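# Place bottles on ledges matching their cap colours

## Task

Put every bottle upright on the wall ledge whose coloured label strip matches that bottle's cap colour. The bottle's entire base must rest on the ledge, and it must not topple or be left leaning, or the task fails.

## Robot and tools

Robot: a Rainbow Robotics RB-Y1. It has a two-wheel drive base with rear casters, a folding torso (leg plus chest), a head with head_camera, and two arms, left and right. Each arm has a gripper and a wrist camera (left_wrist_camera, right_wrist_camera) whose housing sticks out sideways and can strike things. The base is 0.58 m wide. It extends 0.10 m ahead of the drive axle and 0.57 m behind it, and sweeps a 0.58 m radius when spinning in place. It cannot move sideways. Loose objects may occasionally get a brief push from outside.

Frames: all positions are in metres. In the base frame the origin is on the floor between the drive wheels, with x forward, y left and z up. The left_hand and right_hand readings use this frame and give the point between the finger pads, 0.03 m short of the fingertips. On the hand, the fingers point along -z and close along x. The odometry frame is where the base frame was at the start; base_odometry counts wheel turns only, so slipping and bumps distort it. Heading is in rad, positive to the left.

Tools:
- move: one action plus optional cameras (list of names or ["all"]) and blocking (true by default; false returns after about 0.5 s while motion continues).
  - base: a single velocity command for the whole robot, not a position. x_m_s is forward speed in m/s, magnitude 0.005 to 1.5 or 0, negative for reverse. turn_rad_s is turn rate in rad/s, positive to the left, magnitude 0.02 to 1.509 or 0. for_s is 0.1 to 5 s. Distance covered is roughly speed times for_s, and the base coasts for up to about 3 s afterwards.
  - joints: a dict of absolute targets by joint name, in rad; grippers are in m. Ranges: torso_squat_rad 0..1.2, torso_shift_rad -0.3..0.6, torso_pitch_rad -0.2..1.4 (positive bows forward), torso_yaw_rad -1.5..1.5 (positive turns left; raise both arms outward 0.2 rad or more first). Shoulder_pitch is ±2.356, negative swings the arm forward and up. left_shoulder_roll_rad is 0..3.141 and right_shoulder_roll_rad is -3.141..0; both lift the arm outward. Shoulder_yaw is ±2.094. Elbow is -2.617..0.01, negative bends. Forearm_roll is ±3.141, wrist_pitch is -1.57..1.919, hand_roll is ±2.705, and *_gripper_m is 0..0.1 (pad opening). head_pan_rad is -0.523..0.523, positive left. head_tilt_rad is -0.35..1.57, positive down. Combined torso limits: squat+shift<=1.52; squat-shift+pitch<=1.57; shift+0.5pitch-0.4squat<=0.7; shift+0.3pitch-0.5squat<=0.39.
  - target: one hand's absolute pose, used alone or with min_time_s. It takes side ("left"/"right"), then x, y, z in m in the base frame (-3 to 3), then quat_wxyz in the same form the hand lines print. The hand moves along an arc that can bow, so split long moves into several short ones.
  - min_time_s: 0.1 to 8, the minimum duration of the arm, head and torso motions.
  - contact_limits: gripper current caps in mA, 200 to 672.5, keyed by gripper name. The cap persists until changed and starts at 672.5.
  A move with no action just returns the state and images.
- wait: seconds 0 to 10, plus cameras. It returns early once motion from the previous call has settled.
- stop: brakes every running motion; cameras optional.
- zoom_image: camera plus region [x0,y0,x1,y1] in pixels, at most 504 by 504, taken from that camera's latest image.
- finished_scene: scene number. Make no further call in that reply.

Results: base_status, joint_status and the hand statuses read "moving", "done" (the base adds how long it was sent), "off_target" (resting away from goal, maybe still pushing), "stopped", "reached" (within 10 mm and 2 degrees), "short" (with the error), or "refused" (with a reason; nothing moved). Unplanned stops are contact_stop, time_out, limit_stop_at_<name> (a self-collision guard or joint limit), torque_fault (10 s freeze) and limit_stop_at_motor_heat. "joint command not followed" means the arm-collision check withheld the command. If a call is refused or an unplanned stop occurs, the rest of that reply's move/wait/finished_scene calls are skipped. on_its_own lists what the robot did unasked. lidar_m holds 12 distances for 30-degree sectors: first straight ahead, then counter-clockwise (4th left, 7th back, 10th right). It reads only at 0.23 m height, and "-" means nothing seen. wheel_motors_off=1 means the wheels are briefly unpowered. motor_effort is wheel effort in percent, with the peak in brackets; high effort at rest suggests pushing on something. Joint torques, external torques, wrist force/torque and motor temperatures are raw and offset; use them for trends only. Camera calibration is given per camera (OpenCV pinhole, T_world_to_cam maps base frame to camera).

Grasping: command an opening at least 0.005 m below the bottle's width; "off_target" then is normal. Lower contact_limits to grip more gently.

Avoid: knocking any bottle over or out of the work area, and dropping things from height. Avoid hard contact or pressing between the two arms, including fingers and camera cases. Keep shoulder rolls about 0.5 rad outward when both arms reach forward. Avoid driving into furniture, fast bending with arms outstretched or loaded, and hard stops while bowed forward, since these can tip the robot. Avoid prolonged stretched or loaded holds, which overheat motors. Avoid pushing joints into obstacles, which causes torque faults. Release each bottle only when it is upright and fully on its ledge, then withdraw gently.

Each tool is called after ">>>" by a JSON object that holds its "method" and its "body", one argument or row to a line.

## Session

>>> {"method": "move", "body": {

}}

Scene clock: 0.00 s.
Joint torques (N m): no reading
External joint torques (N m): no reading
Motor temperatures (°C): left_arm=[34 39 32 39 35 43 40] | right_arm=[33 36 34 35 35 34 43]
Wrist force (N): no reading
Wrist torque (N m): no reading
Wrist force, peak (N): no reading
base_odometry: x=+0.000 y=+0.000 heading=+0.000
lidar_m: 2.04 1.66 1.82 1.88 1.54 1.47 1.53 2.07 2.80 2.68 3.91 4.06
base_status: not commanded
joint_positions: torso_squat_rad=+0.350 torso_shift_rad=+0.000 torso_pitch_rad=+0.000 torso_yaw_rad=+0.000 left_shoulder_pitch_rad=-0.048 left_shoulder_roll_rad=+0.048 left_shoulder_yaw_rad=-0.029 left_elbow_rad=-0.126 left_forearm_roll_rad=+0.039 left_wrist_pitch_rad=+0.009 left_hand_roll_rad=-0.012 left_gripper_m=+0.100 right_shoulder_pitch_rad=-0.009 right_shoulder_roll_rad=-0.013 right_shoulder_yaw_rad=+0.007 right_elbow_rad=-0.267 right_forearm_roll_rad=-0.043 right_wrist_pitch_rad=+0.022 right_hand_roll_rad=-0.017 right_gripper_m=+0.100 head_pan_rad=+0.000 head_tilt_rad=+0.400
joint_status: not commanded
wheel_motors_off: 0
motor_effort: left_wheel=+1 right_wheel=-1
chest: x=-0.2280 y=-0.0002 z=+1.2475 quat_wxyz=(+1.000, +0.000, +0.000, +0.000) (m; base frame)
left_hand: x=-0.1340 y=+0.2540 z=+0.5691 quat_wxyz=(+0.996, +0.022, -0.081, -0.010) (m; base frame)
right_hand: x=-0.0969 y=-0.2280 z=+0.5737 quat_wxyz=(+0.992, -0.001, -0.127, -0.024) (m; base frame)
pictures: head_camera, left_wrist_camera, right_wrist_camera

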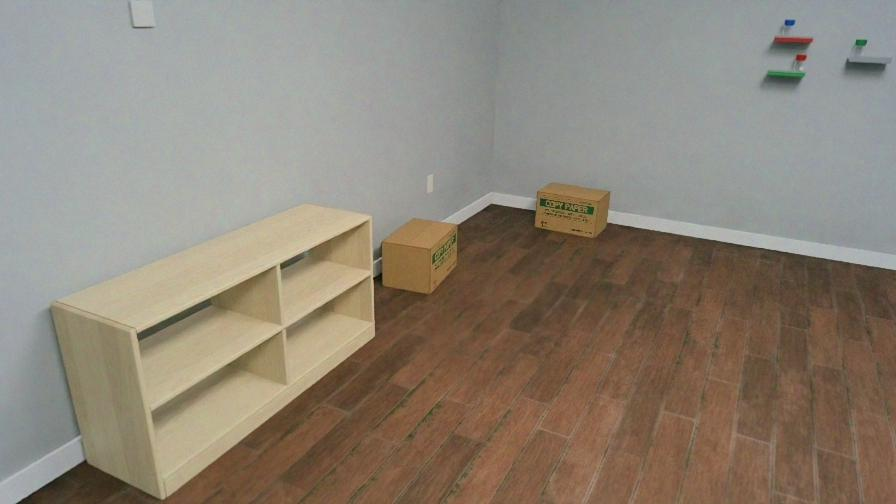

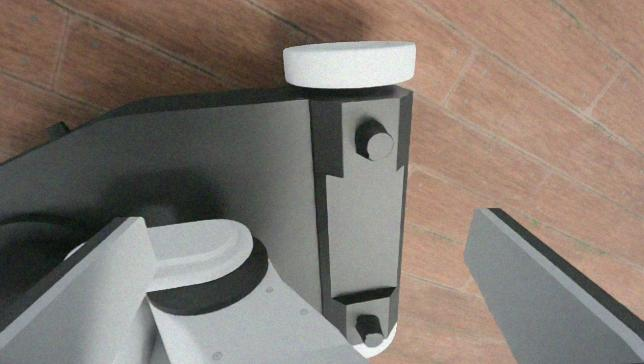

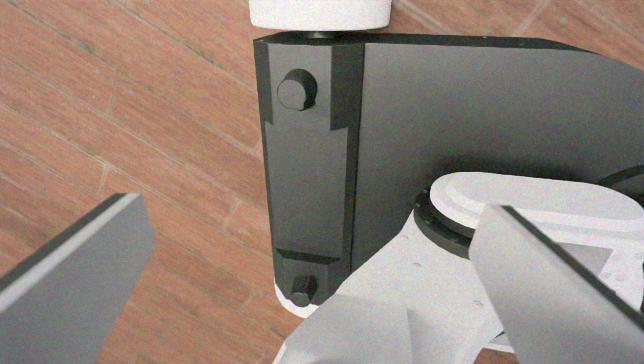

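>>> {"method": "zoom_image", "body": {
  "camera": "head_camera",
  "region": [736, 0, 896, 110]
}}

>>> {"method": "move", "body": {
  "joints": {"head_pan_rad": -0.45, "head_tilt_rad": 0.25},
  "cameras": ["head_camera"]
}}

Scaled by 3.150 from the camera's image (finer frame: 1280x720).

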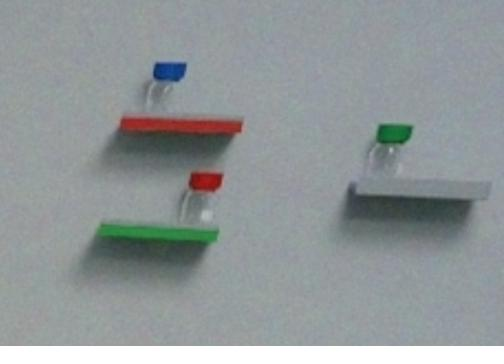

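Scene clock: 1.30 s.
Joint torques (N m): left_arm=[-3.22 2.64 -0.64 -0.62 -0.05 -0.35 0.25] | right_arm=[-2.89 -0.63 0.8 -1.25 -0.03 -0.69 -0.12]
External joint torques (N m): left_arm=[-0.35 1.07 -0.73 0.01 -0.05 0.09 0.26] | right_arm=[0.24 0.19 0.84 0.37 -0.1 -0.13 -0.13]
Wrist force (N): left_arm=[0.0 0.9 -5.0] | right_arm=[1.7 -1.2 -5.5]
Wrist torque (N m): left_arm=[-0.22 0.07 -0.03] | right_arm=[0.10 0.02 -0.20]
Wrist force, peak (N): left_arm=[0.1 0.9 -5.5] | right_arm=[2.0 -1.5 -6.1]
move: done
base_odometry: x=+0.000 y=+0.000 heading=+0.000
lidar_m: 2.04 1.66 1.82 1.88 1.53 1.48 1.53 2.08 2.80 2.67 3.91 4.06
base_status: not commanded
joint_positions: torso_squat_rad=+0.350 torso_shift_rad=+0.000 torso_pitch_rad=+0.000 torso_yaw_rad=+0.000 left_shoulder_pitch_rad=-0.048 left_shoulder_roll_rad=+0.048 left_shoulder_yaw_rad=-0.029 left_elbow_rad=-0.126 left_forearm_roll_rad=+0.039 left_wrist_pitch_rad=+0.009 left_hand_roll_rad=-0.012 left_gripper_m=+0.100 right_shoulder_pitch_rad=-0.009 right_shoulder_roll_rad=-0.013 right_shoulder_yaw_rad=+0.007 right_elbow_rad=-0.267 right_forearm_roll_rad=-0.043 right_wrist_pitch_rad=+0.022 right_hand_roll_rad=-0.017 right_gripper_m=+0.100 head_pan_rad=-0.450 head_tilt_rad=+0.250
joint_status: all done
wheel_motors_off: 0
motor_effort: left_wheel=+1(2) right_wheel=-1(2)
chest: x=-0.2280 y=-0.0002 z=+1.2475 quat_wxyz=(+1.000, +0.000, +0.000, +0.000)
left_hand: x=-0.1340 y=+0.2540 z=+0.5691 quat_wxyz=(+0.996, +0.022, -0.081, -0.010)
right_hand: x=-0.0969 y=-0.2280 z=+0.5737 quat_wxyz=(+0.992, -0.001, -0.127, -0.024)
head_camera: T_world_to_cam=[[-0.4619, -0.88668, 0.02102, -0.12102], [-0.19721, 0.07958, -0.97713, 1.43233], [0.86473, -0.45548, -0.21162, 0.42735]] pos_world=[-0.14297, -0.02664, 1.49255]

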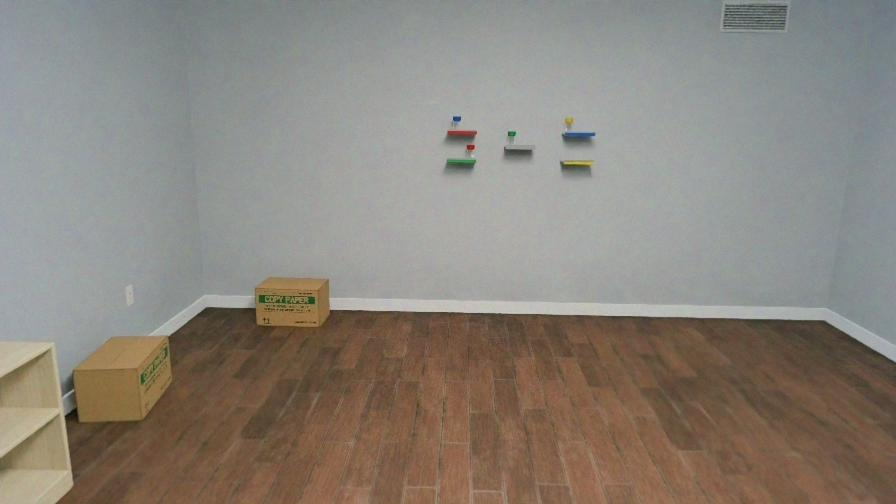

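>>> {"method": "zoom_image", "body": {
  "camera": "head_camera",
  "region": [430, 90, 630, 200]
}}

Scaled by 2.520 from the camera's image (finer frame: 1280x720).

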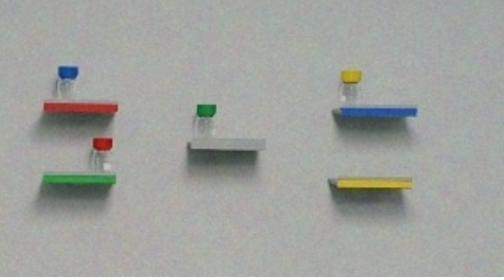

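>>> {"method": "move", "body": {
  "base": {"turn_rad_s": -0.6, "for_s": 1.1},
  "joints": {"head_pan_rad": 0.0, "head_tilt_rad": 0.2}
}}

>>> {"method": "move", "body": {
  "base": {"x_m_s": 0.7, "for_s": 4.4},
  "cameras": ["head_camera"]
}}

Scene clock: 10.47 s.
Joint torques (N m): left_arm=[-2.9 2.71 -0.59 -0.78 -0.18 -0.48 0.25] | right_arm=[-2.81 -1.15 0.4 -0.89 -0.18 -0.43 -0.2]
External joint torques (N m): left_arm=[-0.03 1.15 -0.68 -0.15 -0.19 -0.05 0.26] | right_arm=[0.33 -0.32 0.44 0.73 -0.24 0.13 -0.22]
Wrist force (N): left_arm=[-0.3 1.0 -5.1] | right_arm=[0.6 -2.8 -5.5]
Wrist torque (N m): left_arm=[-0.25 0.06 -0.04] | right_arm=[0.28 -0.12 -0.20]
Wrist force, peak (N): left_arm=[0.1 1.2 -5.7] | right_arm=[0.4 -2.5 -6.3]
move: done
base_odometry: x=+0.000 y=+0.000 heading=-0.605
lidar_m: 4.36 2.51 1.66 1.82 1.85 1.57 1.47 1.50 1.94 2.81 2.67 3.66
base_status: done (sent for 1.1 of 1.1 s)
joint_positions: torso_squat_rad=+0.350 torso_shift_rad=+0.000 torso_pitch_rad=+0.000 torso_yaw_rad=+0.000 left_shoulder_pitch_rad=-0.048 left_shoulder_roll_rad=+0.048 left_shoulder_yaw_rad=-0.029 left_elbow_rad=-0.126 left_forearm_roll_rad=+0.039 left_wrist_pitch_rad=+0.009 left_hand_roll_rad=-0.012 left_gripper_m=+0.100 right_shoulder_pitch_rad=-0.009 right_shoulder_roll_rad=-0.013 right_shoulder_yaw_rad=+0.007 right_elbow_rad=-0.267 right_forearm_roll_rad=-0.043 right_wrist_pitch_rad=+0.022 right_hand_roll_rad=-0.017 right_gripper_m=+0.100 head_pan_rad=+0.000 head_tilt_rad=+0.200
joint_status: all done
wheel_motors_off: 0
motor_effort: left_wheel=+5(29) right_wheel=+0(25)
chest: x=-0.2280 y=-0.0002 z=+1.2475 quat_wxyz=(+1.000, +0.000, +0.000, +0.000)
left_hand: x=-0.1340 y=+0.2540 z=+0.5691 quat_wxyz=(+0.996, +0.022, -0.081, -0.010)
right_hand: x=-0.0969 y=-0.2280 z=+0.5737 quat_wxyz=(+0.992, -0.001, -0.127, -0.024)
pictures: none

Scene clock: 16.80 s.
Joint torques (N m): left_arm=[-2.39 2.58 -0.48 -0.45 -0.14 -0.57 0.22] | right_arm=[-2.18 -0.83 0.46 -1.05 -0.15 -0.4 -0.23]
External joint torques (N m): left_arm=[0.48 1.02 -0.56 0.18 -0.15 -0.13 0.23] | right_arm=[0.95 0 0.5 0.57 -0.22 0.16 -0.24]
Wrist force (N): left_arm=[0.0 0.8 -5.2] | right_arm=[1.1 -1.7 -5.0]
Wrist torque (N m): left_arm=[-0.20 0.09 -0.03] | right_arm=[0.19 -0.08 -0.20]
Wrist force, peak (N): left_arm=[0.4 1.2 -5.5] | right_arm=[2.0 -1.6 -6.3]
move: done
base_odometry: x=+2.534 y=-1.751 heading=-0.605
lidar_m: 1.32 1.34 1.46 1.72 1.72 2.30 4.52 3.96 2.58 2.51 2.06 1.41
base_status: done (sent for 4.4 of 4.4 s)
joint_positions: torso_squat_rad=+0.350 torso_shift_rad=+0.000 torso_pitch_rad=+0.000 torso_yaw_rad=+0.000 left_shoulder_pitch_rad=-0.048 left_shoulder_roll_rad=+0.048 left_shoulder_yaw_rad=-0.029 left_elbow_rad=-0.126 left_forearm_roll_rad=+0.039 left_wrist_pitch_rad=+0.009 left_hand_roll_rad=-0.012 left_gripper_m=+0.100 right_shoulder_pitch_rad=-0.009 right_shoulder_roll_rad=-0.013 right_shoulder_yaw_rad=+0.007 right_elbow_rad=-0.267 right_forearm_roll_rad=-0.043 right_wrist_pitch_rad=+0.022 right_hand_roll_rad=-0.017 right_gripper_m=+0.100 head_pan_rad=+0.000 head_tilt_rad=+0.200
joint_status: not commanded
wheel_motors_off: 0
motor_effort: left_wheel=-6(36) right_wheel=+0(30)
chest: x=-0.2280 y=-0.0002 z=+1.2475 quat_wxyz=(+1.000, +0.000, +0.000, +0.000)
left_hand: x=-0.1339 y=+0.2540 z=+0.5691 quat_wxyz=(+0.996, +0.022, -0.081, -0.010)
right_hand: x=-0.0968 y=-0.2280 z=+0.5738 quat_wxyz=(+0.992, -0.001, -0.127, -0.024)
head_camera: T_world_to_cam=[[-0.03131, -0.99932, 0.01945, -0.0301], [-0.16285, -0.01409, -0.98655, 1.45297], [0.98615, -0.03406, -0.1623, 0.38109]] pos_world=[-0.14014, 0.00337, 1.49586]

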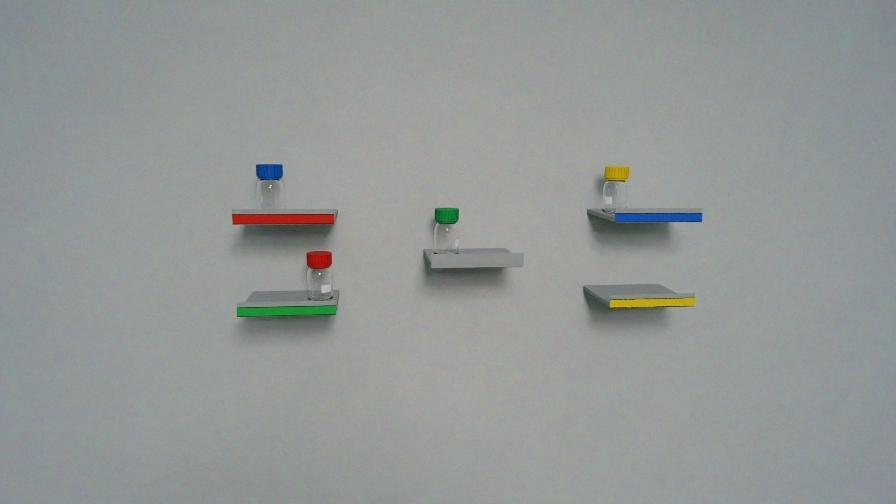

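>>> {"method": "zoom_image", "body": {
  "camera": "head_camera",
  "region": [210, 140, 480, 340]
}}

>>> {"method": "zoom_image", "body": {
  "camera": "head_camera",
  "region": [480, 140, 750, 340]
}}

Scaled by 1.867 from the camera's image (finer frame: 1280x720).

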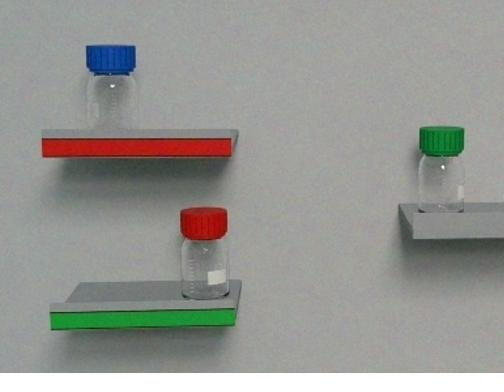

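Scaled by 1.867 from the camera's image (finer frame: 1280x720).

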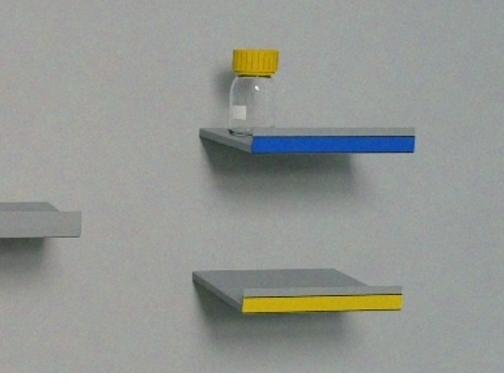

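>>> {"method": "zoom_image", "body": {
  "camera": "head_camera",
  "region": [570, 155, 720, 235]
}}

>>> {"method": "zoom_image", "body": {
  "camera": "head_camera",
  "region": [570, 250, 720, 330]
}}

>>> {"method": "zoom_image", "body": {
  "camera": "head_camera",
  "region": [215, 240, 365, 330]
}}

Scaled by 3.360 from the camera's image (finer frame: 1280x720).

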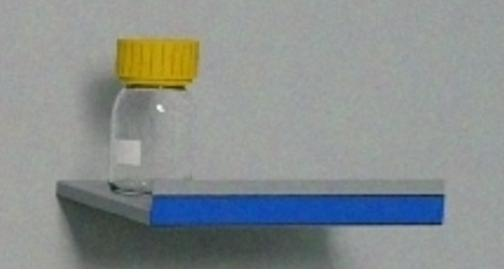

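Scaled by 3.360 from the camera's image (finer frame: 1280x720).

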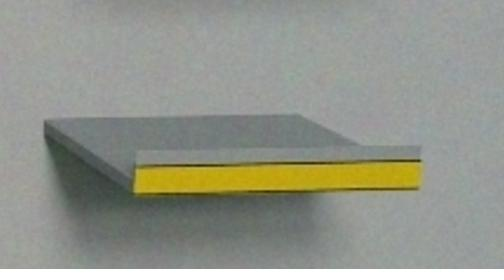

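Scaled by 3.360 from the camera's image (finer frame: 1280x720).

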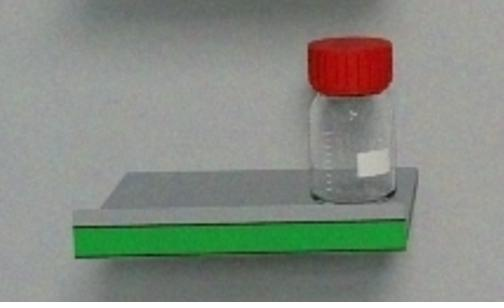

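>>> {"method": "move", "body": {
  "base": {"turn_rad_s": 0.4, "for_s": 0.47}
}}

>>> {"method": "move", "body": {
  "target": {"side": "right", "x": 0.25, "y": -0.30, "z": 1.2, "quat_wxyz": [0.5, -0.5, -0.5, 0.5]},
  "cameras": ["all"]
}}

Scene clock: 24.00 s.
Joint torques (N m): left_arm=[-2.43 2.36 -0.43 -0.5 -0.12 -0.49 0.25] | right_arm=[-1.84 -0.41 0.16 -1.06 0 -0.48 0.24]
External joint torques (N m): left_arm=[0.44 0.79 -0.52 0.13 -0.13 -0.06 0.26] | right_arm=[1.3 0.41 0.19 0.56 -0.07 0.08 0.22]
Wrist force (N): left_arm=[0.0 1.0 -5.1] | right_arm=[1.2 -1.3 -4.7]
Wrist torque (N m): left_arm=[-0.23 0.07 -0.03] | right_arm=[0.11 -0.09 -0.24]
Wrist force, peak (N): left_arm=[-0.2 1.1 -5.4] | right_arm=[1.4 -1.3 -6.5]
move: done
base_odometry: x=+2.534 y=-1.751 heading=-0.497
lidar_m: 1.31 1.37 1.46 1.72 1.95 2.75 4.52 3.53 2.57 2.51 1.84 1.36
base_status: done (sent for 0.47 of 0.47 s)
joint_positions: torso_squat_rad=+0.350 torso_shift_rad=+0.000 torso_pitch_rad=+0.000 torso_yaw_rad=+0.000 left_shoulder_pitch_rad=-0.048 left_shoulder_roll_rad=+0.048 left_shoulder_yaw_rad=-0.029 left_elbow_rad=-0.126 left_forearm_roll_rad=+0.039 left_wrist_pitch_rad=+0.009 left_hand_roll_rad=-0.012 left_gripper_m=+0.100 right_shoulder_pitch_rad=-0.009 right_shoulder_roll_rad=-0.013 right_shoulder_yaw_rad=+0.007 right_elbow_rad=-0.267 right_forearm_roll_rad=-0.043 right_wrist_pitch_rad=+0.022 right_hand_roll_rad=-0.017 right_gripper_m=+0.100 head_pan_rad=+0.000 head_tilt_rad=+0.200
joint_status: not commanded
wheel_motors_off: 0
motor_effort: left_wheel=-8(29) right_wheel=+0(21)
chest: x=-0.2280 y=-0.0002 z=+1.2475 quat_wxyz=(+1.000, +0.000, +0.000, +0.000)
left_hand: x=-0.1339 y=+0.2540 z=+0.5691 quat_wxyz=(+0.996, +0.022, -0.081, -0.010)
right_hand: x=-0.0968 y=-0.2280 z=+0.5737 quat_wxyz=(+0.992, -0.001, -0.127, -0.024)
pictures: none

Scene clock: 25.97 s.
Joint torques (N m): left_arm=[-2.9 2.47 -0.61 -0.44 -0.12 -0.48 0.22] | right_arm=[-8.87 -9.22 -3.71 -7.03 0.77 -1.62 -0.23]
External joint torques (N m): left_arm=[-0.03 0.89 -0.7 0.19 -0.12 -0.04 0.23] | right_arm=[1.23 -0.42 3.06 0.93 -0.1 -0.1 -0.22]
Wrist force (N): left_arm=[-0.2 0.9 -5.1] | right_arm=[2.8 5.2 -0.4]
Wrist torque (N m): left_arm=[-0.23 0.05 -0.04] | right_arm=[-0.25 0.05 -0.19]
Wrist force, peak (N): left_arm=[0.2 0.8 -5.6] | right_arm=[4.0 5.1 0.9]
move: done
base_odometry: x=+2.534 y=-1.751 heading=-0.497
lidar_m: 1.31 1.38 1.45 1.72 1.95 2.75 4.53 3.53 2.58 2.51 1.84 1.36
base_status: not commanded
joint_positions: torso_squat_rad=+0.350 torso_shift_rad=+0.000 torso_pitch_rad=+0.000 torso_yaw_rad=+0.000 left_shoulder_pitch_rad=-0.048 left_shoulder_roll_rad=+0.048 left_shoulder_yaw_rad=-0.029 left_elbow_rad=-0.126 left_forearm_roll_rad=+0.039 left_wrist_pitch_rad=+0.009 left_hand_roll_rad=-0.012 left_gripper_m=+0.100 right_shoulder_pitch_rad=+0.031 right_shoulder_roll_rad=-0.641 right_shoulder_yaw_rad=+0.042 right_elbow_rad=-2.235 right_forearm_roll_rad=+0.094 right_wrist_pitch_rad=+0.635 right_hand_roll_rad=+0.857 right_gripper_m=+0.100 head_pan_rad=+0.000 head_tilt_rad=+0.200
joint_status: all done
wheel_motors_off: 0
motor_effort: left_wheel=-8(9) right_wheel=+0(1)
chest: x=-0.2280 y=-0.0002 z=+1.2475 quat_wxyz=(+1.000, +0.000, +0.000, +0.000)
left_hand: x=-0.1340 y=+0.2540 z=+0.5691 quat_wxyz=(+0.996, +0.022, -0.081, -0.010)
right_hand: x=+0.2495 y=-0.3003 z=+1.2003 quat_wxyz=(+0.499, -0.502, -0.500, +0.499)
right_hand_status: reached (checked arc that bows 193 mm and turns the hand up to 114 deg, planned for 1.6 s): 1 mm and 0.3 deg off.
pictures: head_camera, left_wrist_camera, right_wrist_camera
head_camera: T_world_to_cam=[[-0.03133, -0.99932, 0.01935, -0.03006], [-0.16285, -0.01399, -0.98655, 1.45297], [0.98615, -0.03406, -0.1623, 0.38109]] pos_world=[-0.14014, 0.00327, 1.49586]
left_wrist_camera: T_world_to_cam=[[0.9801, -0.02956, 0.19628, 0.02599], [-0.1106, -0.90246, 0.41633, 0.00477], [0.16483, -0.42975, -0.88777, 0.71072]] pos_world=[-0.14209, 0.3105, 0.62387]
right_wrist_camera: T_world_to_cam=[[-0.02003, -0.99839, 0.05303, -0.36323], [-0.49317, -0.03628, -0.86918, 1.18251], [0.8697, -0.04356, -0.49165, 0.43221]] pos_world=[0.20001, -0.30093, 1.25957]

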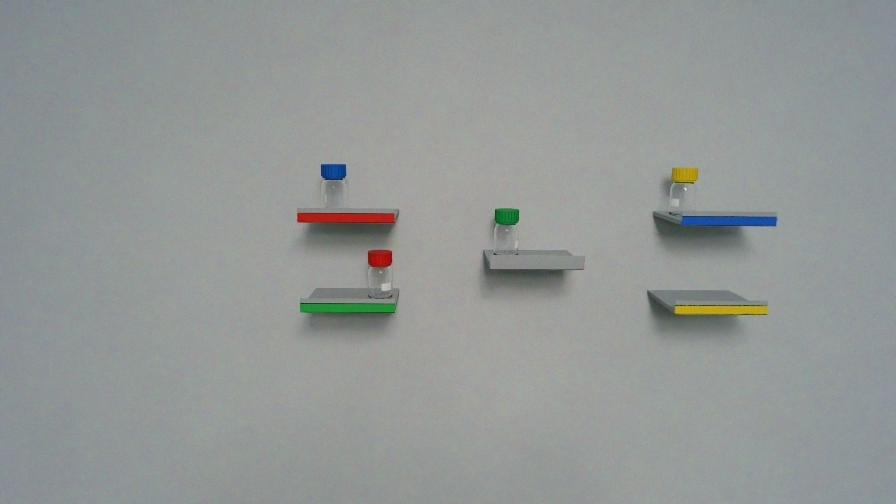

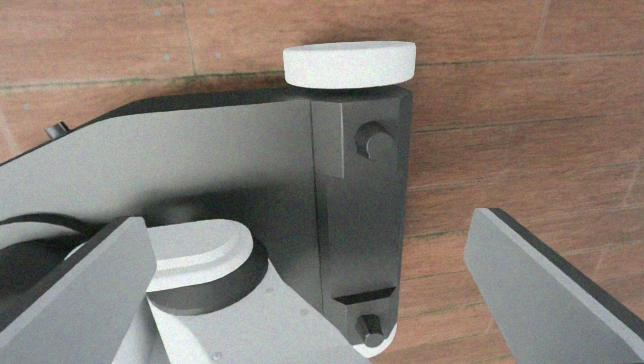

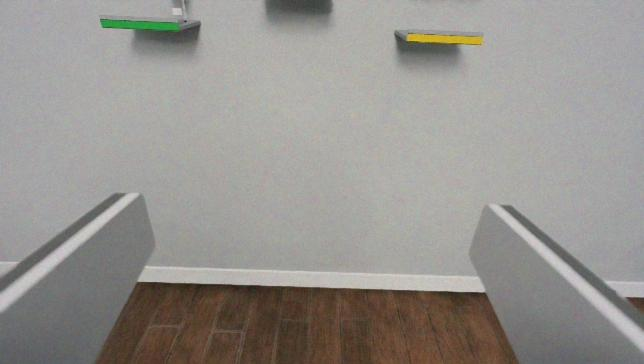

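>>> {"method": "move", "body": {
  "joints": {"head_pan_rad": -0.5, "head_tilt_rad": 0.5},
  "cameras": ["head_camera"]
}}

>>> {"method": "zoom_image", "body": {
  "camera": "head_camera",
  "region": [350, 150, 750, 400]
}}

Scene clock: 27.43 s.
Joint torques (N m): left_arm=[-2.98 2.55 -0.47 -0.56 -0.18 -0.5 0.22] | right_arm=[-7.53 -9.11 -4.64 -6.87 0.73 -1.45 -0.11]
External joint torques (N m): left_arm=[-0.11 0.98 -0.55 0.08 -0.19 -0.06 0.23] | right_arm=[2.58 -0.3 2.13 1.1 -0.14 0.07 -0.1]
Wrist force (N): left_arm=[-0.1 0.8 -5.2] | right_arm=[3.4 4.6 1.0]
Wrist torque (N m): left_arm=[-0.21 0.05 -0.03] | right_arm=[-0.25 0.06 -0.21]
Wrist force, peak (N): left_arm=[-0.3 0.7 -5.4] | right_arm=[2.9 5.4 0.4]
move: done
base_odometry: x=+2.534 y=-1.751 heading=-0.497
lidar_m: 1.31 1.37 1.45 1.72 1.95 2.75 4.52 3.53 2.58 2.51 1.84 1.36
base_status: not commanded
joint_positions: torso_squat_rad=+0.350 torso_shift_rad=+0.000 torso_pitch_rad=+0.000 torso_yaw_rad=+0.000 left_shoulder_pitch_rad=-0.048 left_shoulder_roll_rad=+0.048 left_shoulder_yaw_rad=-0.029 left_elbow_rad=-0.126 left_forearm_roll_rad=+0.039 left_wrist_pitch_rad=+0.009 left_hand_roll_rad=-0.012 left_gripper_m=+0.100 right_shoulder_pitch_rad=+0.031 right_shoulder_roll_rad=-0.641 right_shoulder_yaw_rad=+0.042 right_elbow_rad=-2.235 right_forearm_roll_rad=+0.094 right_wrist_pitch_rad=+0.635 right_hand_roll_rad=+0.857 right_gripper_m=+0.100 head_pan_rad=-0.500 head_tilt_rad=+0.500
joint_status: all done
wheel_motors_off: 0
motor_effort: left_wheel=-9(9) right_wheel=+0(1)
chest: x=-0.2280 y=-0.0002 z=+1.2475 quat_wxyz=(+1.000, +0.000, +0.000, +0.000)
left_hand: x=-0.1340 y=+0.2540 z=+0.5691 quat_wxyz=(+0.996, +0.022, -0.081, -0.010)
right_hand: x=+0.2495 y=-0.3003 z=+1.2003 quat_wxyz=(+0.499, -0.502, -0.500, +0.499)
head_camera: T_world_to_cam=[[-0.50011, -0.86552, 0.02782, -0.13875], [-0.39945, 0.20206, -0.89421, 1.2707], [0.76833, -0.45831, -0.44678, 0.74785]] pos_world=[-0.13641, -0.03411, 1.47426]

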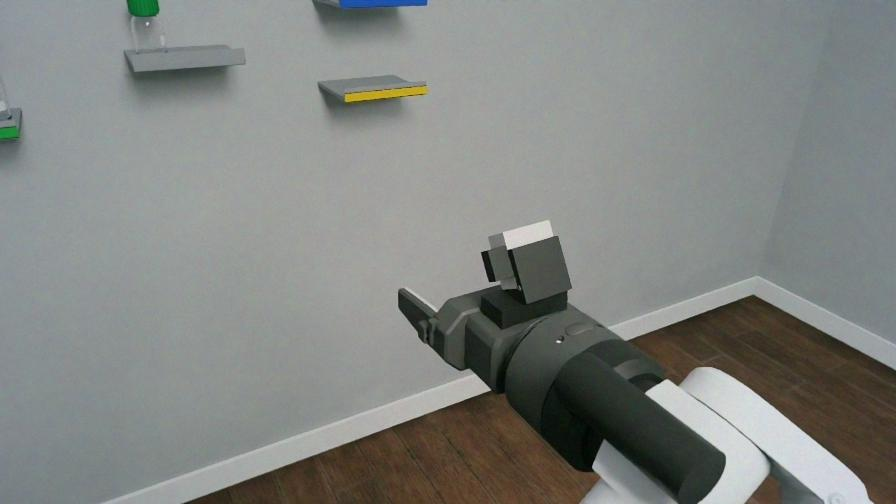

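Scaled by 1.260 from the camera's image (finer frame: 1280x720).

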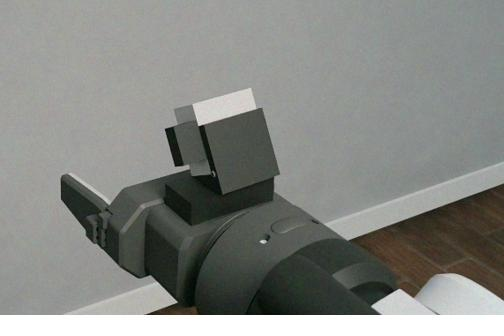

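>>> {"method": "move", "body": {
  "target": {"side": "right", "x": 0.30, "y": 0.20, "z": 1.38, "quat_wxyz": [0.3536, -0.3536, -0.6124, 0.6124]},
  "min_time_s": 2,
  "cameras": ["right_wrist_camera"]
}}

>>> {"method": "move", "body": {
  "target": {"side": "right", "x": 0.30, "y": 0.41, "z": 1.38, "quat_wxyz": [0.3536, -0.3536, -0.6124, 0.6124]},
  "min_time_s": 2,
  "cameras": []
}}

Scene clock: 32.17 s.
Joint torques (N m): left_arm=[-2.75 2.11 -0.67 -0.48 -0.12 -0.47 0.24] | right_arm=[-19.99 -4.73 -5.16 -5.09 1.23 -1 -0.06]
External joint torques (N m): left_arm=[0.11 0.54 -0.76 0.15 -0.13 -0.04 0.25] | right_arm=[0.81 -0.75 2.27 0.84 -0.06 0.31 -0.05]
Wrist force (N): left_arm=[0.1 0.9 -5.4] | right_arm=[2.9 3.7 0.6]
Wrist torque (N m): left_arm=[-0.22 0.08 -0.04] | right_arm=[-0.16 0.00 -0.05]
Wrist force, peak (N): left_arm=[-0.1 0.8 -5.5] | right_arm=[3.0 5.6 0.9]
move: done
base_odometry: x=+2.534 y=-1.751 heading=-0.497
lidar_m: 1.31 1.38 1.45 1.72 1.95 2.75 4.53 3.54 2.57 2.51 1.84 1.36
base_status: not commanded
joint_positions: torso_squat_rad=+0.350 torso_shift_rad=+0.000 torso_pitch_rad=+0.000 torso_yaw_rad=+0.000 left_shoulder_pitch_rad=-0.048 left_shoulder_roll_rad=+0.048 left_shoulder_yaw_rad=-0.029 left_elbow_rad=-0.126 left_forearm_roll_rad=+0.039 left_wrist_pitch_rad=+0.009 left_hand_roll_rad=-0.012 left_gripper_m=+0.100 right_shoulder_pitch_rad=-1.331 right_shoulder_roll_rad=-0.001 right_shoulder_yaw_rad=+0.603 right_elbow_rad=-1.372 right_forearm_roll_rad=+0.088 right_wrist_pitch_rad=+0.959 right_hand_roll_rad=+0.715 right_gripper_m=+0.100 head_pan_rad=-0.500 head_tilt_rad=+0.500
joint_status: all done
wheel_motors_off: 0
motor_effort: left_wheel=-9(9) right_wheel=+0(1)
chest: x=-0.2280 y=-0.0002 z=+1.2475 quat_wxyz=(+1.000, +0.000, +0.000, +0.000)
left_hand: x=-0.1340 y=+0.2540 z=+0.5691 quat_wxyz=(+0.996, +0.022, -0.081, -0.010)
right_hand: x=+0.2999 y=+0.2001 z=+1.3801 quat_wxyz=(+0.354, -0.353, -0.612, +0.612)
right_hand_status: reached (checked arc that bows 93 mm and turns the hand up to 30 deg, planned for 2.0 s): 0 mm and 0.0 deg off.
right_wrist_camera: T_world_to_cam=[[0.48479, -0.87313, 0.05129, -0.04635], [-0.41169, -0.27953, -0.8674, 1.40347], [0.77168, 0.39939, -0.49497, 0.4439]] pos_world=[0.25771, 0.17456, 1.43946]

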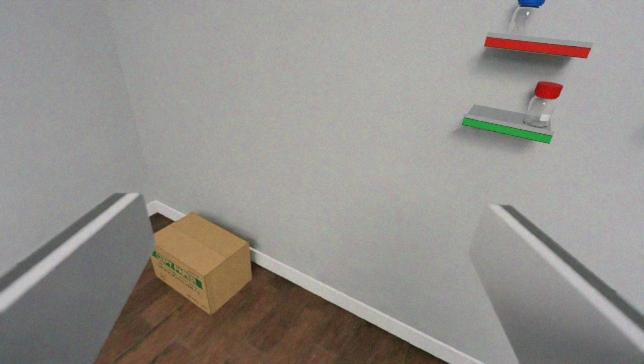

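Scene clock: 32.47 s.
Joint torques (N m): left_arm=[-2.88 2.59 -0.23 -0.41 -0.17 -0.45 0.34] | right_arm=[-19.42 -5.25 -5.76 -5.06 0.94 -0.99 -0.03]
External joint torques (N m): left_arm=[-0.02 1.02 -0.32 0.22 -0.18 -0.01 0.35] | right_arm=[1.38 -1.27 1.67 0.87 -0.35 0.33 -0.02]
Wrist force (N): left_arm=[-0.1 0.9 -5.1] | right_arm=[2.8 4.1 0.7]
Wrist torque (N m): left_arm=[-0.23 0.06 -0.04] | right_arm=[-0.24 0.02 -0.06]
Wrist force, peak (N): left_arm=[0.2 0.9 -5.3] | right_arm=[3.6 4.4 0.6]
move: refused
base_odometry: x=+2.534 y=-1.751 heading=-0.497
lidar_m: 1.31 1.37 1.45 1.72 1.95 2.74 4.53 3.53 2.58 2.51 1.84 1.36
base_status: not commanded
joint_positions: torso_squat_rad=+0.350 torso_shift_rad=+0.000 torso_pitch_rad=+0.000 torso_yaw_rad=+0.000 left_shoulder_pitch_rad=-0.048 left_shoulder_roll_rad=+0.048 left_shoulder_yaw_rad=-0.029 left_elbow_rad=-0.126 left_forearm_roll_rad=+0.039 left_wrist_pitch_rad=+0.009 left_hand_roll_rad=-0.012 left_gripper_m=+0.100 right_shoulder_pitch_rad=-1.331 right_shoulder_roll_rad=-0.001 right_shoulder_yaw_rad=+0.603 right_elbow_rad=-1.372 right_forearm_roll_rad=+0.088 right_wrist_pitch_rad=+0.959 right_hand_roll_rad=+0.715 right_gripper_m=+0.100 head_pan_rad=-0.500 head_tilt_rad=+0.500
joint_status: not commanded
wheel_motors_off: 0
motor_effort: left_wheel=-8(8) right_wheel=+0(1)
chest: x=-0.2280 y=-0.0002 z=+1.2475 quat_wxyz=(+1.000, +0.000, +0.000, +0.000)
left_hand: x=-0.1340 y=+0.2540 z=+0.5691 quat_wxyz=(+0.996, +0.022, -0.081, -0.010)
right_hand: x=+0.2999 y=+0.2001 z=+1.3801 quat_wxyz=(+0.354, -0.353, -0.612, +0.612)
right_hand_status: refused: the posture found for that pose stands 3 mm from the chest (limit 10 mm). Nothing moved. The solve starts from where the arm stands: from another posture it may find a clear one.

>>> {"method": "move", "body": {
  "target": {"side": "right", "x": 0.32, "y": -0.655, "z": 1.40, "quat_wxyz": [0.6408, -0.6408, -0.2988, 0.2988]},
  "min_time_s": 3,
  "cameras": ["right_wrist_camera"]
}}

>>> {"method": "move", "body": {
  "target": {"side": "right", "x": 0.32, "y": -0.655, "z": 1.22, "quat_wxyz": [0.6408, -0.6408, -0.2988, 0.2988]},
  "min_time_s": 2,
  "cameras": []
}}

Scene clock: 36.20 s.
Joint torques (N m): left_arm=[-2.68 2.17 -0.43 -0.46 -0.16 -0.59 0.28] | right_arm=[-15.59 -21.01 -6.09 -6.17 0.54 -1.78 0.19]
External joint torques (N m): left_arm=[0.18 0.6 -0.52 0.17 -0.17 -0.15 0.29] | right_arm=[2.48 -2.31 -0.11 0.91 -0.34 -0.11 0.2]
Wrist force (N): left_arm=[0.1 0.9 -5.3] | right_arm=[2.9 4.6 0.5]
Wrist torque (N m): left_arm=[-0.23 0.07 -0.02] | right_arm=[-0.26 0.06 -0.22]
Wrist force, peak (N): left_arm=[0.1 1.1 -5.5] | right_arm=[3.3 5.3 -0.3]
move: done
base_odometry: x=+2.534 y=-1.751 heading=-0.497
lidar_m: 1.31 1.37 1.45 1.72 1.95 2.74 4.53 3.53 2.58 2.51 1.84 1.36
base_status: not commanded
joint_positions: torso_squat_rad=+0.350 torso_shift_rad=+0.000 torso_pitch_rad=+0.000 torso_yaw_rad=+0.000 left_shoulder_pitch_rad=-0.048 left_shoulder_roll_rad=+0.048 left_shoulder_yaw_rad=-0.029 left_elbow_rad=-0.126 left_forearm_roll_rad=+0.039 left_wrist_pitch_rad=+0.009 left_hand_roll_rad=-0.012 left_gripper_m=+0.100 right_shoulder_pitch_rad=-0.738 right_shoulder_roll_rad=-1.073 right_shoulder_yaw_rad=-0.157 right_elbow_rad=-1.197 right_forearm_roll_rad=-0.089 right_wrist_pitch_rad=+0.771 right_hand_roll_rad=+0.979 right_gripper_m=+0.100 head_pan_rad=-0.500 head_tilt_rad=+0.500
joint_status: all done
wheel_motors_off: 0
motor_effort: left_wheel=-8(9) right_wheel=-1(1)
chest: x=-0.2280 y=-0.0002 z=+1.2475 quat_wxyz=(+1.000, +0.000, +0.000, +0.000)
left_hand: x=-0.1340 y=+0.2540 z=+0.5691 quat_wxyz=(+0.996, +0.022, -0.081, -0.010)
right_hand: x=+0.3201 y=-0.6548 z=+1.4001 quat_wxyz=(+0.641, -0.641, -0.299, +0.299)
right_hand_status: reached (checked arc that bows 162 mm and turns the hand up to 70 deg, planned for 3.0 s): 0 mm and 0.0 deg off.
right_wrist_camera: T_world_to_cam=[[-0.6546, -0.75422, 0.05143, -0.36116], [-0.40349, 0.29105, -0.86746, 1.56134], [0.63929, -0.58859, -0.49484, 0.17497]] pos_world=[0.28172, -0.62384, 1.45956]

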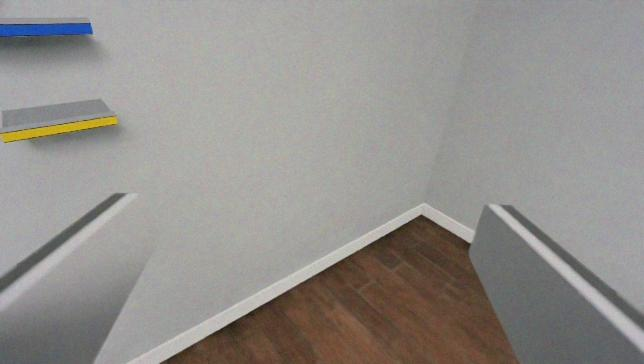

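Scene clock: 38.53 s.
Joint torques (N m): left_arm=[-2.87 2.26 -0.28 -0.34 -0.09 -0.49 0.19] | right_arm=[-14.79 -19.07 -6.46 -7.81 0.86 -1.35 -0.14]
External joint torques (N m): left_arm=[-0.01 0.69 -0.37 0.29 -0.09 -0.05 0.2] | right_arm=[2.43 -0.15 -1.27 1.14 0.11 -0.07 -0.13]
Wrist force (N): left_arm=[0.4 1.0 -5.2] | right_arm=[3.2 4.6 0.3]
Wrist torque (N m): left_arm=[-0.21 0.11 -0.02] | right_arm=[-0.28 0.05 -0.01]
Wrist force, peak (N): left_arm=[0.1 0.9 -5.5] | right_arm=[3.7 5.0 1.3]
move: done
base_odometry: x=+2.534 y=-1.751 heading=-0.497
lidar_m: 1.32 1.37 1.46 1.72 1.94 2.75 4.52 3.53 2.57 2.51 1.84 1.36
base_status: not commanded
joint_positions: torso_squat_rad=+0.350 torso_shift_rad=+0.000 torso_pitch_rad=+0.000 torso_yaw_rad=+0.000 left_shoulder_pitch_rad=-0.048 left_shoulder_roll_rad=+0.048 left_shoulder_yaw_rad=-0.029 left_elbow_rad=-0.126 left_forearm_roll_rad=+0.039 left_wrist_pitch_rad=+0.009 left_hand_roll_rad=-0.012 left_gripper_m=+0.100 right_shoulder_pitch_rad=-0.464 right_shoulder_roll_rad=-0.788 right_shoulder_yaw_rad=-0.263 right_elbow_rad=-1.148 right_forearm_roll_rad=+0.341 right_wrist_pitch_rad=+0.457 right_hand_roll_rad=+0.693 right_gripper_m=+0.100 head_pan_rad=-0.500 head_tilt_rad=+0.500
joint_status: all done
wheel_motors_off: 0
motor_effort: left_wheel=-9(9) right_wheel=+1(1)
chest: x=-0.2280 y=-0.0002 z=+1.2475 quat_wxyz=(+1.000, +0.000, +0.000, +0.000)
left_hand: x=-0.1340 y=+0.2540 z=+0.5691 quat_wxyz=(+0.996, +0.022, -0.081, -0.010)
right_hand: x=+0.3201 y=-0.6542 z=+1.2197 quat_wxyz=(+0.642, -0.638, -0.299, +0.302)
right_hand_status: reached (checked arc that bows 8 mm and turns the hand up to 2 deg, planned for 2.0 s): 1 mm and 0.5 deg off.

>>> {"method": "move", "body": {
  "target": {"side": "right", "x": 0.15, "y": -0.32, "z": 1.25, "quat_wxyz": [0.5, -0.5, -0.5, 0.5]},
  "min_time_s": 1.5,
  "cameras": []
}}

>>> {"method": "move", "body": {
  "target": {"side": "left", "x": 0.15, "y": 0.32, "z": 1.25, "quat_wxyz": [0.5, 0.5, -0.5, -0.5]},
  "min_time_s": 1.5,
  "cameras": []
}}

>>> {"method": "move", "body": {
  "base": {"turn_rad_s": -0.05, "for_s": 0.4},
  "joints": {"head_pan_rad": 0.0, "head_tilt_rad": 0.3},
  "cameras": ["all"]
}}

Scene clock: 44.23 s.
Joint torques (N m): left_arm=[-2.71 2.35 -0.6 -0.46 -0.09 -0.5 0.2] | right_arm=[-2.76 -10.95 -4.81 -5.43 0.9 -1.31 0.24]
External joint torques (N m): left_arm=[0.15 0.78 -0.68 0.17 -0.09 -0.07 0.21] | right_arm=[1.12 -1.56 2.07 0.69 -0.04 0.1 0.25]
Wrist force (N): left_arm=[0.1 0.8 -5.0] | right_arm=[3.4 5.3 0.7]
Wrist torque (N m): left_arm=[-0.21 0.08 -0.04] | right_arm=[-0.38 0.09 -0.19]
Wrist force, peak (N): left_arm=[0.3 0.9 -5.4] | right_arm=[4.1 5.5 0.0]
move: done
base_odometry: x=+2.534 y=-1.751 heading=-0.497
lidar_m: 1.31 1.37 1.46 1.72 1.95 2.74 4.52 3.53 2.59 2.50 1.84 1.36
base_status: not commanded
joint_positions: torso_squat_rad=+0.350 torso_shift_rad=+0.000 torso_pitch_rad=+0.000 torso_yaw_rad=+0.000 left_shoulder_pitch_rad=-0.048 left_shoulder_roll_rad=+0.048 left_shoulder_yaw_rad=-0.029 left_elbow_rad=-0.126 left_forearm_roll_rad=+0.039 left_wrist_pitch_rad=+0.009 left_hand_roll_rad=-0.012 left_gripper_m=+0.100 right_shoulder_pitch_rad=+0.414 right_shoulder_roll_rad=-0.806 right_shoulder_yaw_rad=-0.241 right_elbow_rad=-2.617 right_forearm_roll_rad=-0.078 right_wrist_pitch_rad=+0.652 right_hand_roll_rad=+0.772 right_gripper_m=+0.100 head_pan_rad=-0.500 head_tilt_rad=+0.500
joint_status: all done
wheel_motors_off: 0
motor_effort: left_wheel=-9(9) right_wheel=+0(2)
chest: x=-0.2280 y=-0.0002 z=+1.2475 quat_wxyz=(+1.000, +0.000, +0.000, +0.000)
left_hand: x=-0.1340 y=+0.2540 z=+0.5691 quat_wxyz=(+0.996, +0.022, -0.081, -0.010)
right_hand: x=+0.1505 y=-0.3204 z=+1.2498 quat_wxyz=(+0.491, -0.499, -0.509, +0.501)
right_hand_status: reached (checked arc that bows 45 mm and turns the hand up to 41 deg, as near as the solve gets, planned for 1.5 s): 1 mm and 1.5 deg off.

Scene clock: 46.40 s.
Joint torques (N m): left_arm=[-4.52 9.71 7.99 -5.91 -0.99 -1.57 0.44] | right_arm=[-2.88 -10.04 -4.83 -5.54 0.84 -1.26 -0.06]
External joint torques (N m): left_arm=[-0.25 0.85 0.8 0.15 -0.13 -0.3 0.43] | right_arm=[1.01 -0.65 2.06 0.58 -0.11 0.14 -0.05]
Wrist force (N): left_arm=[0.9 -5.4 1.2] | right_arm=[3.1 4.6 0.6]
Wrist torque (N m): left_arm=[0.22 0.12 -0.01] | right_arm=[-0.29 0.12 -0.20]
Wrist force, peak (N): left_arm=[0.9 -5.8 1.5] | right_arm=[3.1 5.4 1.1]
move: done
base_odometry: x=+2.534 y=-1.751 heading=-0.497
lidar_m: 1.31 1.38 1.45 1.72 1.95 2.74 4.52 3.53 2.58 2.50 1.84 1.36
base_status: not commanded
joint_positions: torso_squat_rad=+0.350 torso_shift_rad=+0.000 torso_pitch_rad=+0.000 torso_yaw_rad=+0.000 left_shoulder_pitch_rad=+0.430 left_shoulder_roll_rad=+0.862 left_shoulder_yaw_rad=+0.226 left_elbow_rad=-2.617 left_forearm_roll_rad=+0.008 left_wrist_pitch_rad=+0.651 left_hand_roll_rad=-0.671 left_gripper_m=+0.100 right_shoulder_pitch_rad=+0.414 right_shoulder_roll_rad=-0.806 right_shoulder_yaw_rad=-0.241 right_elbow_rad=-2.617 right_forearm_roll_rad=-0.078 right_wrist_pitch_rad=+0.652 right_hand_roll_rad=+0.772 right_gripper_m=+0.100 head_pan_rad=-0.500 head_tilt_rad=+0.500
joint_status: all done
wheel_motors_off: 0
motor_effort: left_wheel=-9(9) right_wheel=+0(2)
chest: x=-0.2280 y=-0.0002 z=+1.2475 quat_wxyz=(+1.000, +0.000, +0.000, +0.000)
left_hand: x=+0.1505 y=+0.3203 z=+1.2497 quat_wxyz=(+0.492, +0.499, -0.508, -0.501)
left_hand_status: reached (checked arc that bows 261 mm and turns the hand up to 114 deg, as near as the solve gets, planned for 1.8 s): 1 mm and 1.3 deg off.
right_hand: x=+0.1506 y=-0.3204 z=+1.2498 quat_wxyz=(+0.491, -0.499, -0.509, +0.501)

Scene clock: 47.73 s.
Joint torques (N m): left_arm=[-4.59 9.35 7.98 -6.09 -0.97 -1.51 0.59] | right_arm=[-3.59 -10.76 -4.98 -5.56 1.06 -1.31 -0.05]
External joint torques (N m): left_arm=[-0.32 0.49 0.79 -0.03 -0.11 -0.25 0.58] | right_arm=[0.3 -1.38 1.9 0.56 0.11 0.09 -0.04]
Wrist force (N): left_arm=[1.1 -5.0 1.0] | right_arm=[3.3 4.5 0.5]
Wrist torque (N m): left_arm=[0.19 0.12 -0.04] | right_arm=[-0.27 0.14 -0.21]
Wrist force, peak (N): left_arm=[1.2 -5.4 1.0] | right_arm=[3.7 4.6 1.2]
move: done
base_odometry: x=+2.534 y=-1.751 heading=-0.516
lidar_m: 1.32 1.36 1.45 1.72 1.94 2.74 4.53 3.60 2.58 2.51 1.88 1.37
base_status: done (sent for 0.4 of 0.4 s)
joint_positions: torso_squat_rad=+0.350 torso_shift_rad=+0.000 torso_pitch_rad=+0.000 torso_yaw_rad=+0.000 left_shoulder_pitch_rad=+0.430 left_shoulder_roll_rad=+0.862 left_shoulder_yaw_rad=+0.226 left_elbow_rad=-2.617 left_forearm_roll_rad=+0.008 left_wrist_pitch_rad=+0.651 left_hand_roll_rad=-0.671 left_gripper_m=+0.100 right_shoulder_pitch_rad=+0.414 right_shoulder_roll_rad=-0.806 right_shoulder_yaw_rad=-0.241 right_elbow_rad=-2.617 right_forearm_roll_rad=-0.078 right_wrist_pitch_rad=+0.652 right_hand_roll_rad=+0.772 right_gripper_m=+0.100 head_pan_rad=+0.000 head_tilt_rad=+0.300
joint_status: all done
wheel_motors_off: 0
motor_effort: left_wheel=+2(19) right_wheel=-1(15)
chest: x=-0.2280 y=-0.0002 z=+1.2475 quat_wxyz=(+1.000, +0.000, +0.000, +0.000)
left_hand: x=+0.1505 y=+0.3203 z=+1.2497 quat_wxyz=(+0.492, +0.499, -0.508, -0.501)
right_hand: x=+0.1506 y=-0.3205 z=+1.2498 quat_wxyz=(+0.491, -0.499, -0.509, +0.501)
pictures: head_camera, left_wrist_camera, right_wrist_camera
head_camera: T_world_to_cam=[[-0.02915, -0.99933, 0.02235, -0.03387], [-0.26052, -0.014, -0.96537, 1.40225], [0.96503, -0.03396, -0.25994, 0.51811]] pos_world=[-0.13566, 0.00337, 1.48912]
left_wrist_camera: T_world_to_cam=[[-0.05469, -0.99849, -0.00588, 0.33428], [-0.45373, 0.0301, -0.89063, 1.19897], [0.88946, -0.04604, -0.45469, 0.52333]] pos_world=[0.09681, 0.32178, 1.30776]
right_wrist_camera: T_world_to_cam=[[0.00252, -0.99868, 0.05132, -0.38934], [-0.48162, -0.04619, -0.87516, 1.17852], [0.87638, -0.02251, -0.4811, 0.53423]] pos_world=[0.10038, -0.32237, 1.30839]

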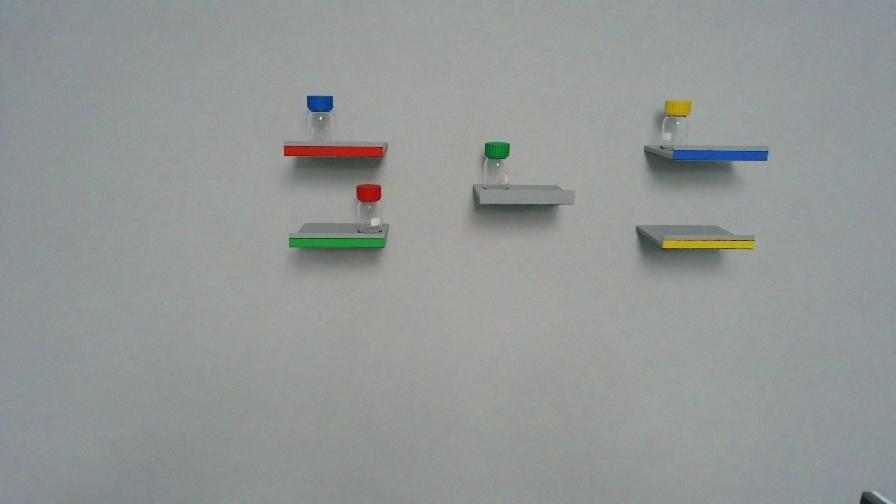

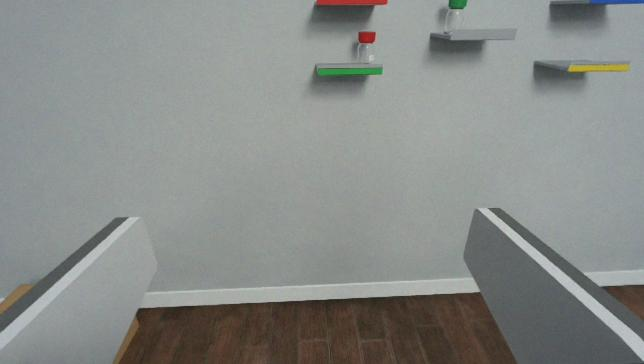

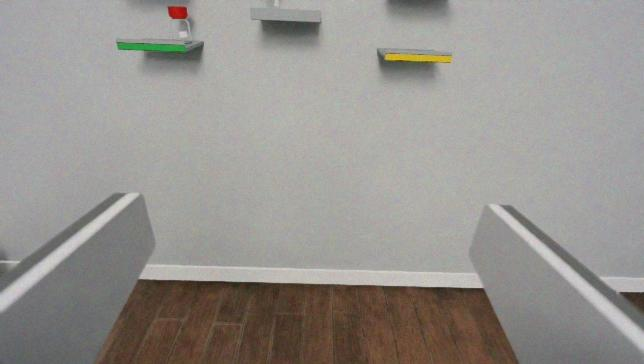

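>>> {"method": "move", "body": {
  "base": {"x_m_s": 0.35, "for_s": 1.7},
  "cameras": ["all"]
}}

Scene clock: 51.27 s.
Joint torques (N m): left_arm=[-4.3 9.62 7.81 -5.91 -1.02 -1.48 0.67] | right_arm=[-3.57 -10.59 -4.69 -5.57 0.72 -1.36 0.07]
External joint torques (N m): left_arm=[-0.03 0.77 0.62 0.15 -0.16 -0.22 0.66] | right_arm=[0.31 -1.21 2.19 0.55 -0.23 0.05 0.08]
Wrist force (N): left_arm=[1.1 -5.6 1.2] | right_arm=[2.4 4.2 1.0]
Wrist torque (N m): left_arm=[0.24 0.15 -0.02] | right_arm=[-0.18 -0.02 -0.18]
Wrist force, peak (N): left_arm=[1.1 -5.6 1.2] | right_arm=[2.9 5.5 1.0]
move: done
base_odometry: x=+3.051 y=-2.045 heading=-0.516
lidar_m: 0.72 0.75 1.03 1.26 1.84 2.74 5.12 3.03 2.61 2.53 1.04 0.75
base_status: done (sent for 1.7 of 1.7 s)
joint_positions: torso_squat_rad=+0.350 torso_shift_rad=+0.000 torso_pitch_rad=+0.000 torso_yaw_rad=+0.000 left_shoulder_pitch_rad=+0.429 left_shoulder_roll_rad=+0.862 left_shoulder_yaw_rad=+0.226 left_elbow_rad=-2.617 left_forearm_roll_rad=+0.008 left_wrist_pitch_rad=+0.651 left_hand_roll_rad=-0.671 left_gripper_m=+0.100 right_shoulder_pitch_rad=+0.414 right_shoulder_roll_rad=-0.806 right_shoulder_yaw_rad=-0.241 right_elbow_rad=-2.617 right_forearm_roll_rad=-0.078 right_wrist_pitch_rad=+0.652 right_hand_roll_rad=+0.772 right_gripper_m=+0.100 head_pan_rad=+0.000 head_tilt_rad=+0.300
joint_status: not commanded
wheel_motors_off: 0
motor_effort: left_wheel=+3(34) right_wheel=-3(20)
chest: x=-0.2279 y=-0.0002 z=+1.2475 quat_wxyz=(+1.000, +0.000, +0.000, +0.000)
left_hand: x=+0.1506 y=+0.3203 z=+1.2497 quat_wxyz=(+0.492, +0.499, -0.508, -0.501)
right_hand: x=+0.1506 y=-0.3205 z=+1.2498 quat_wxyz=(+0.491, -0.499, -0.509, +0.501)
pictures: head_camera, left_wrist_camera, right_wrist_camera
head_camera: T_world_to_cam=[[-0.02914, -0.99933, 0.02235, -0.03386], [-0.26062, -0.01399, -0.96534, 1.40223], [0.965, -0.03396, -0.26003, 0.51815]] pos_world=[-0.13556, 0.00337, 1.48912]
left_wrist_camera: T_world_to_cam=[[-0.05469, -0.99849, -0.00588, 0.33428], [-0.45373, 0.0301, -0.89063, 1.19897], [0.88946, -0.04604, -0.45469, 0.52333]] pos_world=[0.09681, 0.32178, 1.30776]
right_wrist_camera: T_world_to_cam=[[0.00252, -0.99868, 0.05132, -0.38934], [-0.48162, -0.04619, -0.87516, 1.17852], [0.87638, -0.02251, -0.4811, 0.53423]] pos_world=[0.10038, -0.32237, 1.30839]

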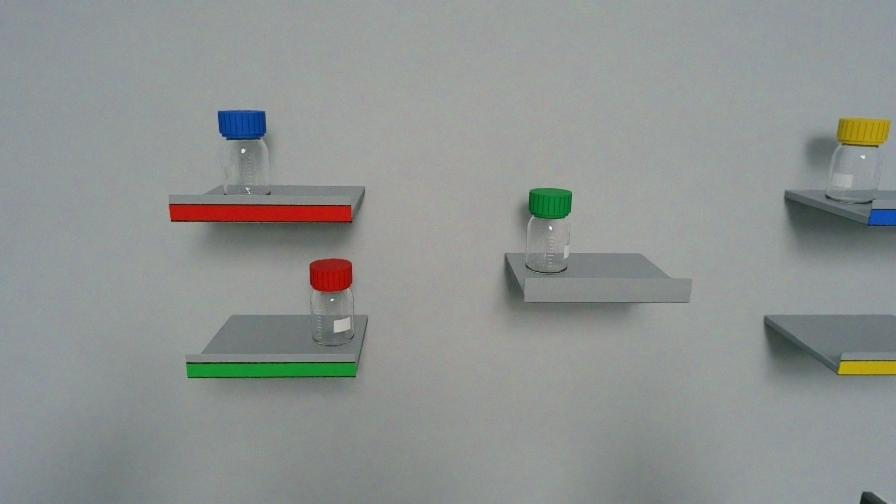

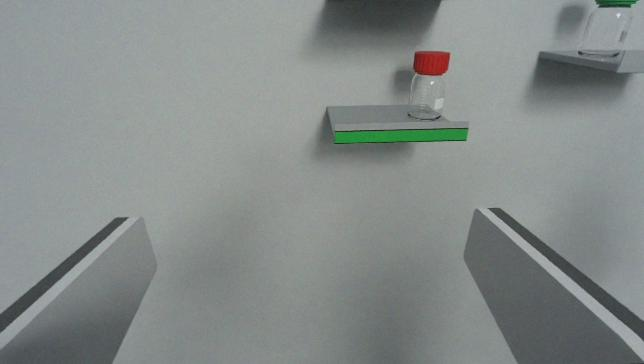

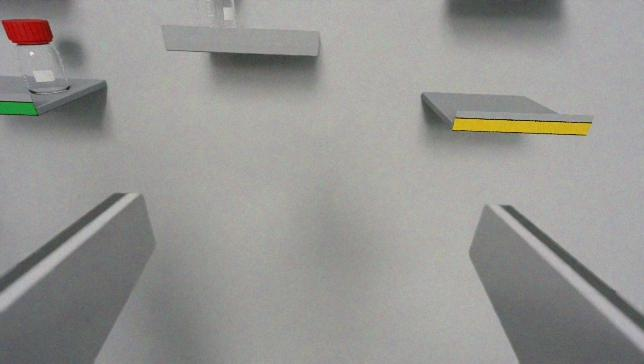

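>>> {"method": "zoom_image", "body": {
  "camera": "head_camera",
  "region": [160, 240, 400, 400]
}}

>>> {"method": "zoom_image", "body": {
  "camera": "head_camera",
  "region": [160, 90, 400, 250]
}}

>>> {"method": "zoom_image", "body": {
  "camera": "head_camera",
  "region": [480, 170, 720, 330]
}}

>>> {"method": "zoom_image", "body": {
  "camera": "right_wrist_camera",
  "region": [400, 60, 620, 160]
}}

Scaled by 2.100 from the camera's image (finer frame: 1280x720).

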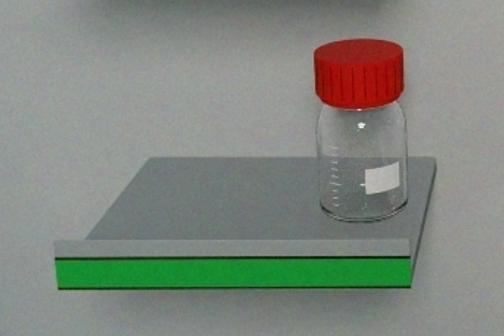

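Scaled by 2.100 from the camera's image (finer frame: 1280x720).

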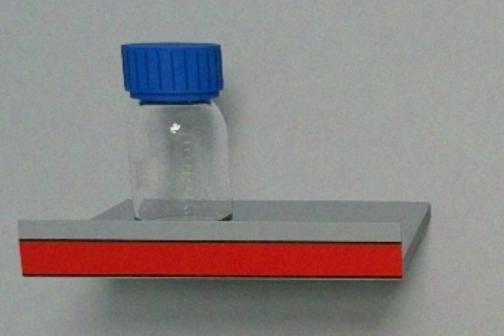

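Scaled by 2.100 from the camera's image (finer frame: 1280x720).

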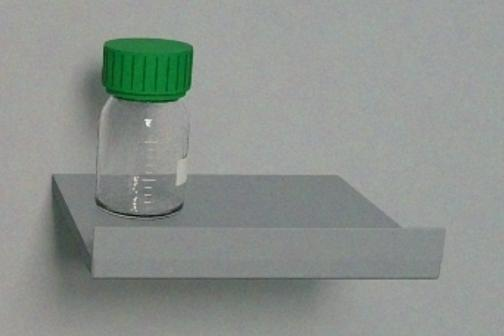

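Scaled by 2.291 from the camera's image (finer frame: 1265x715).

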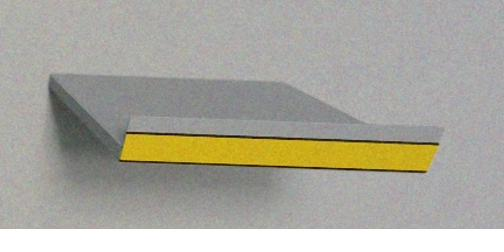

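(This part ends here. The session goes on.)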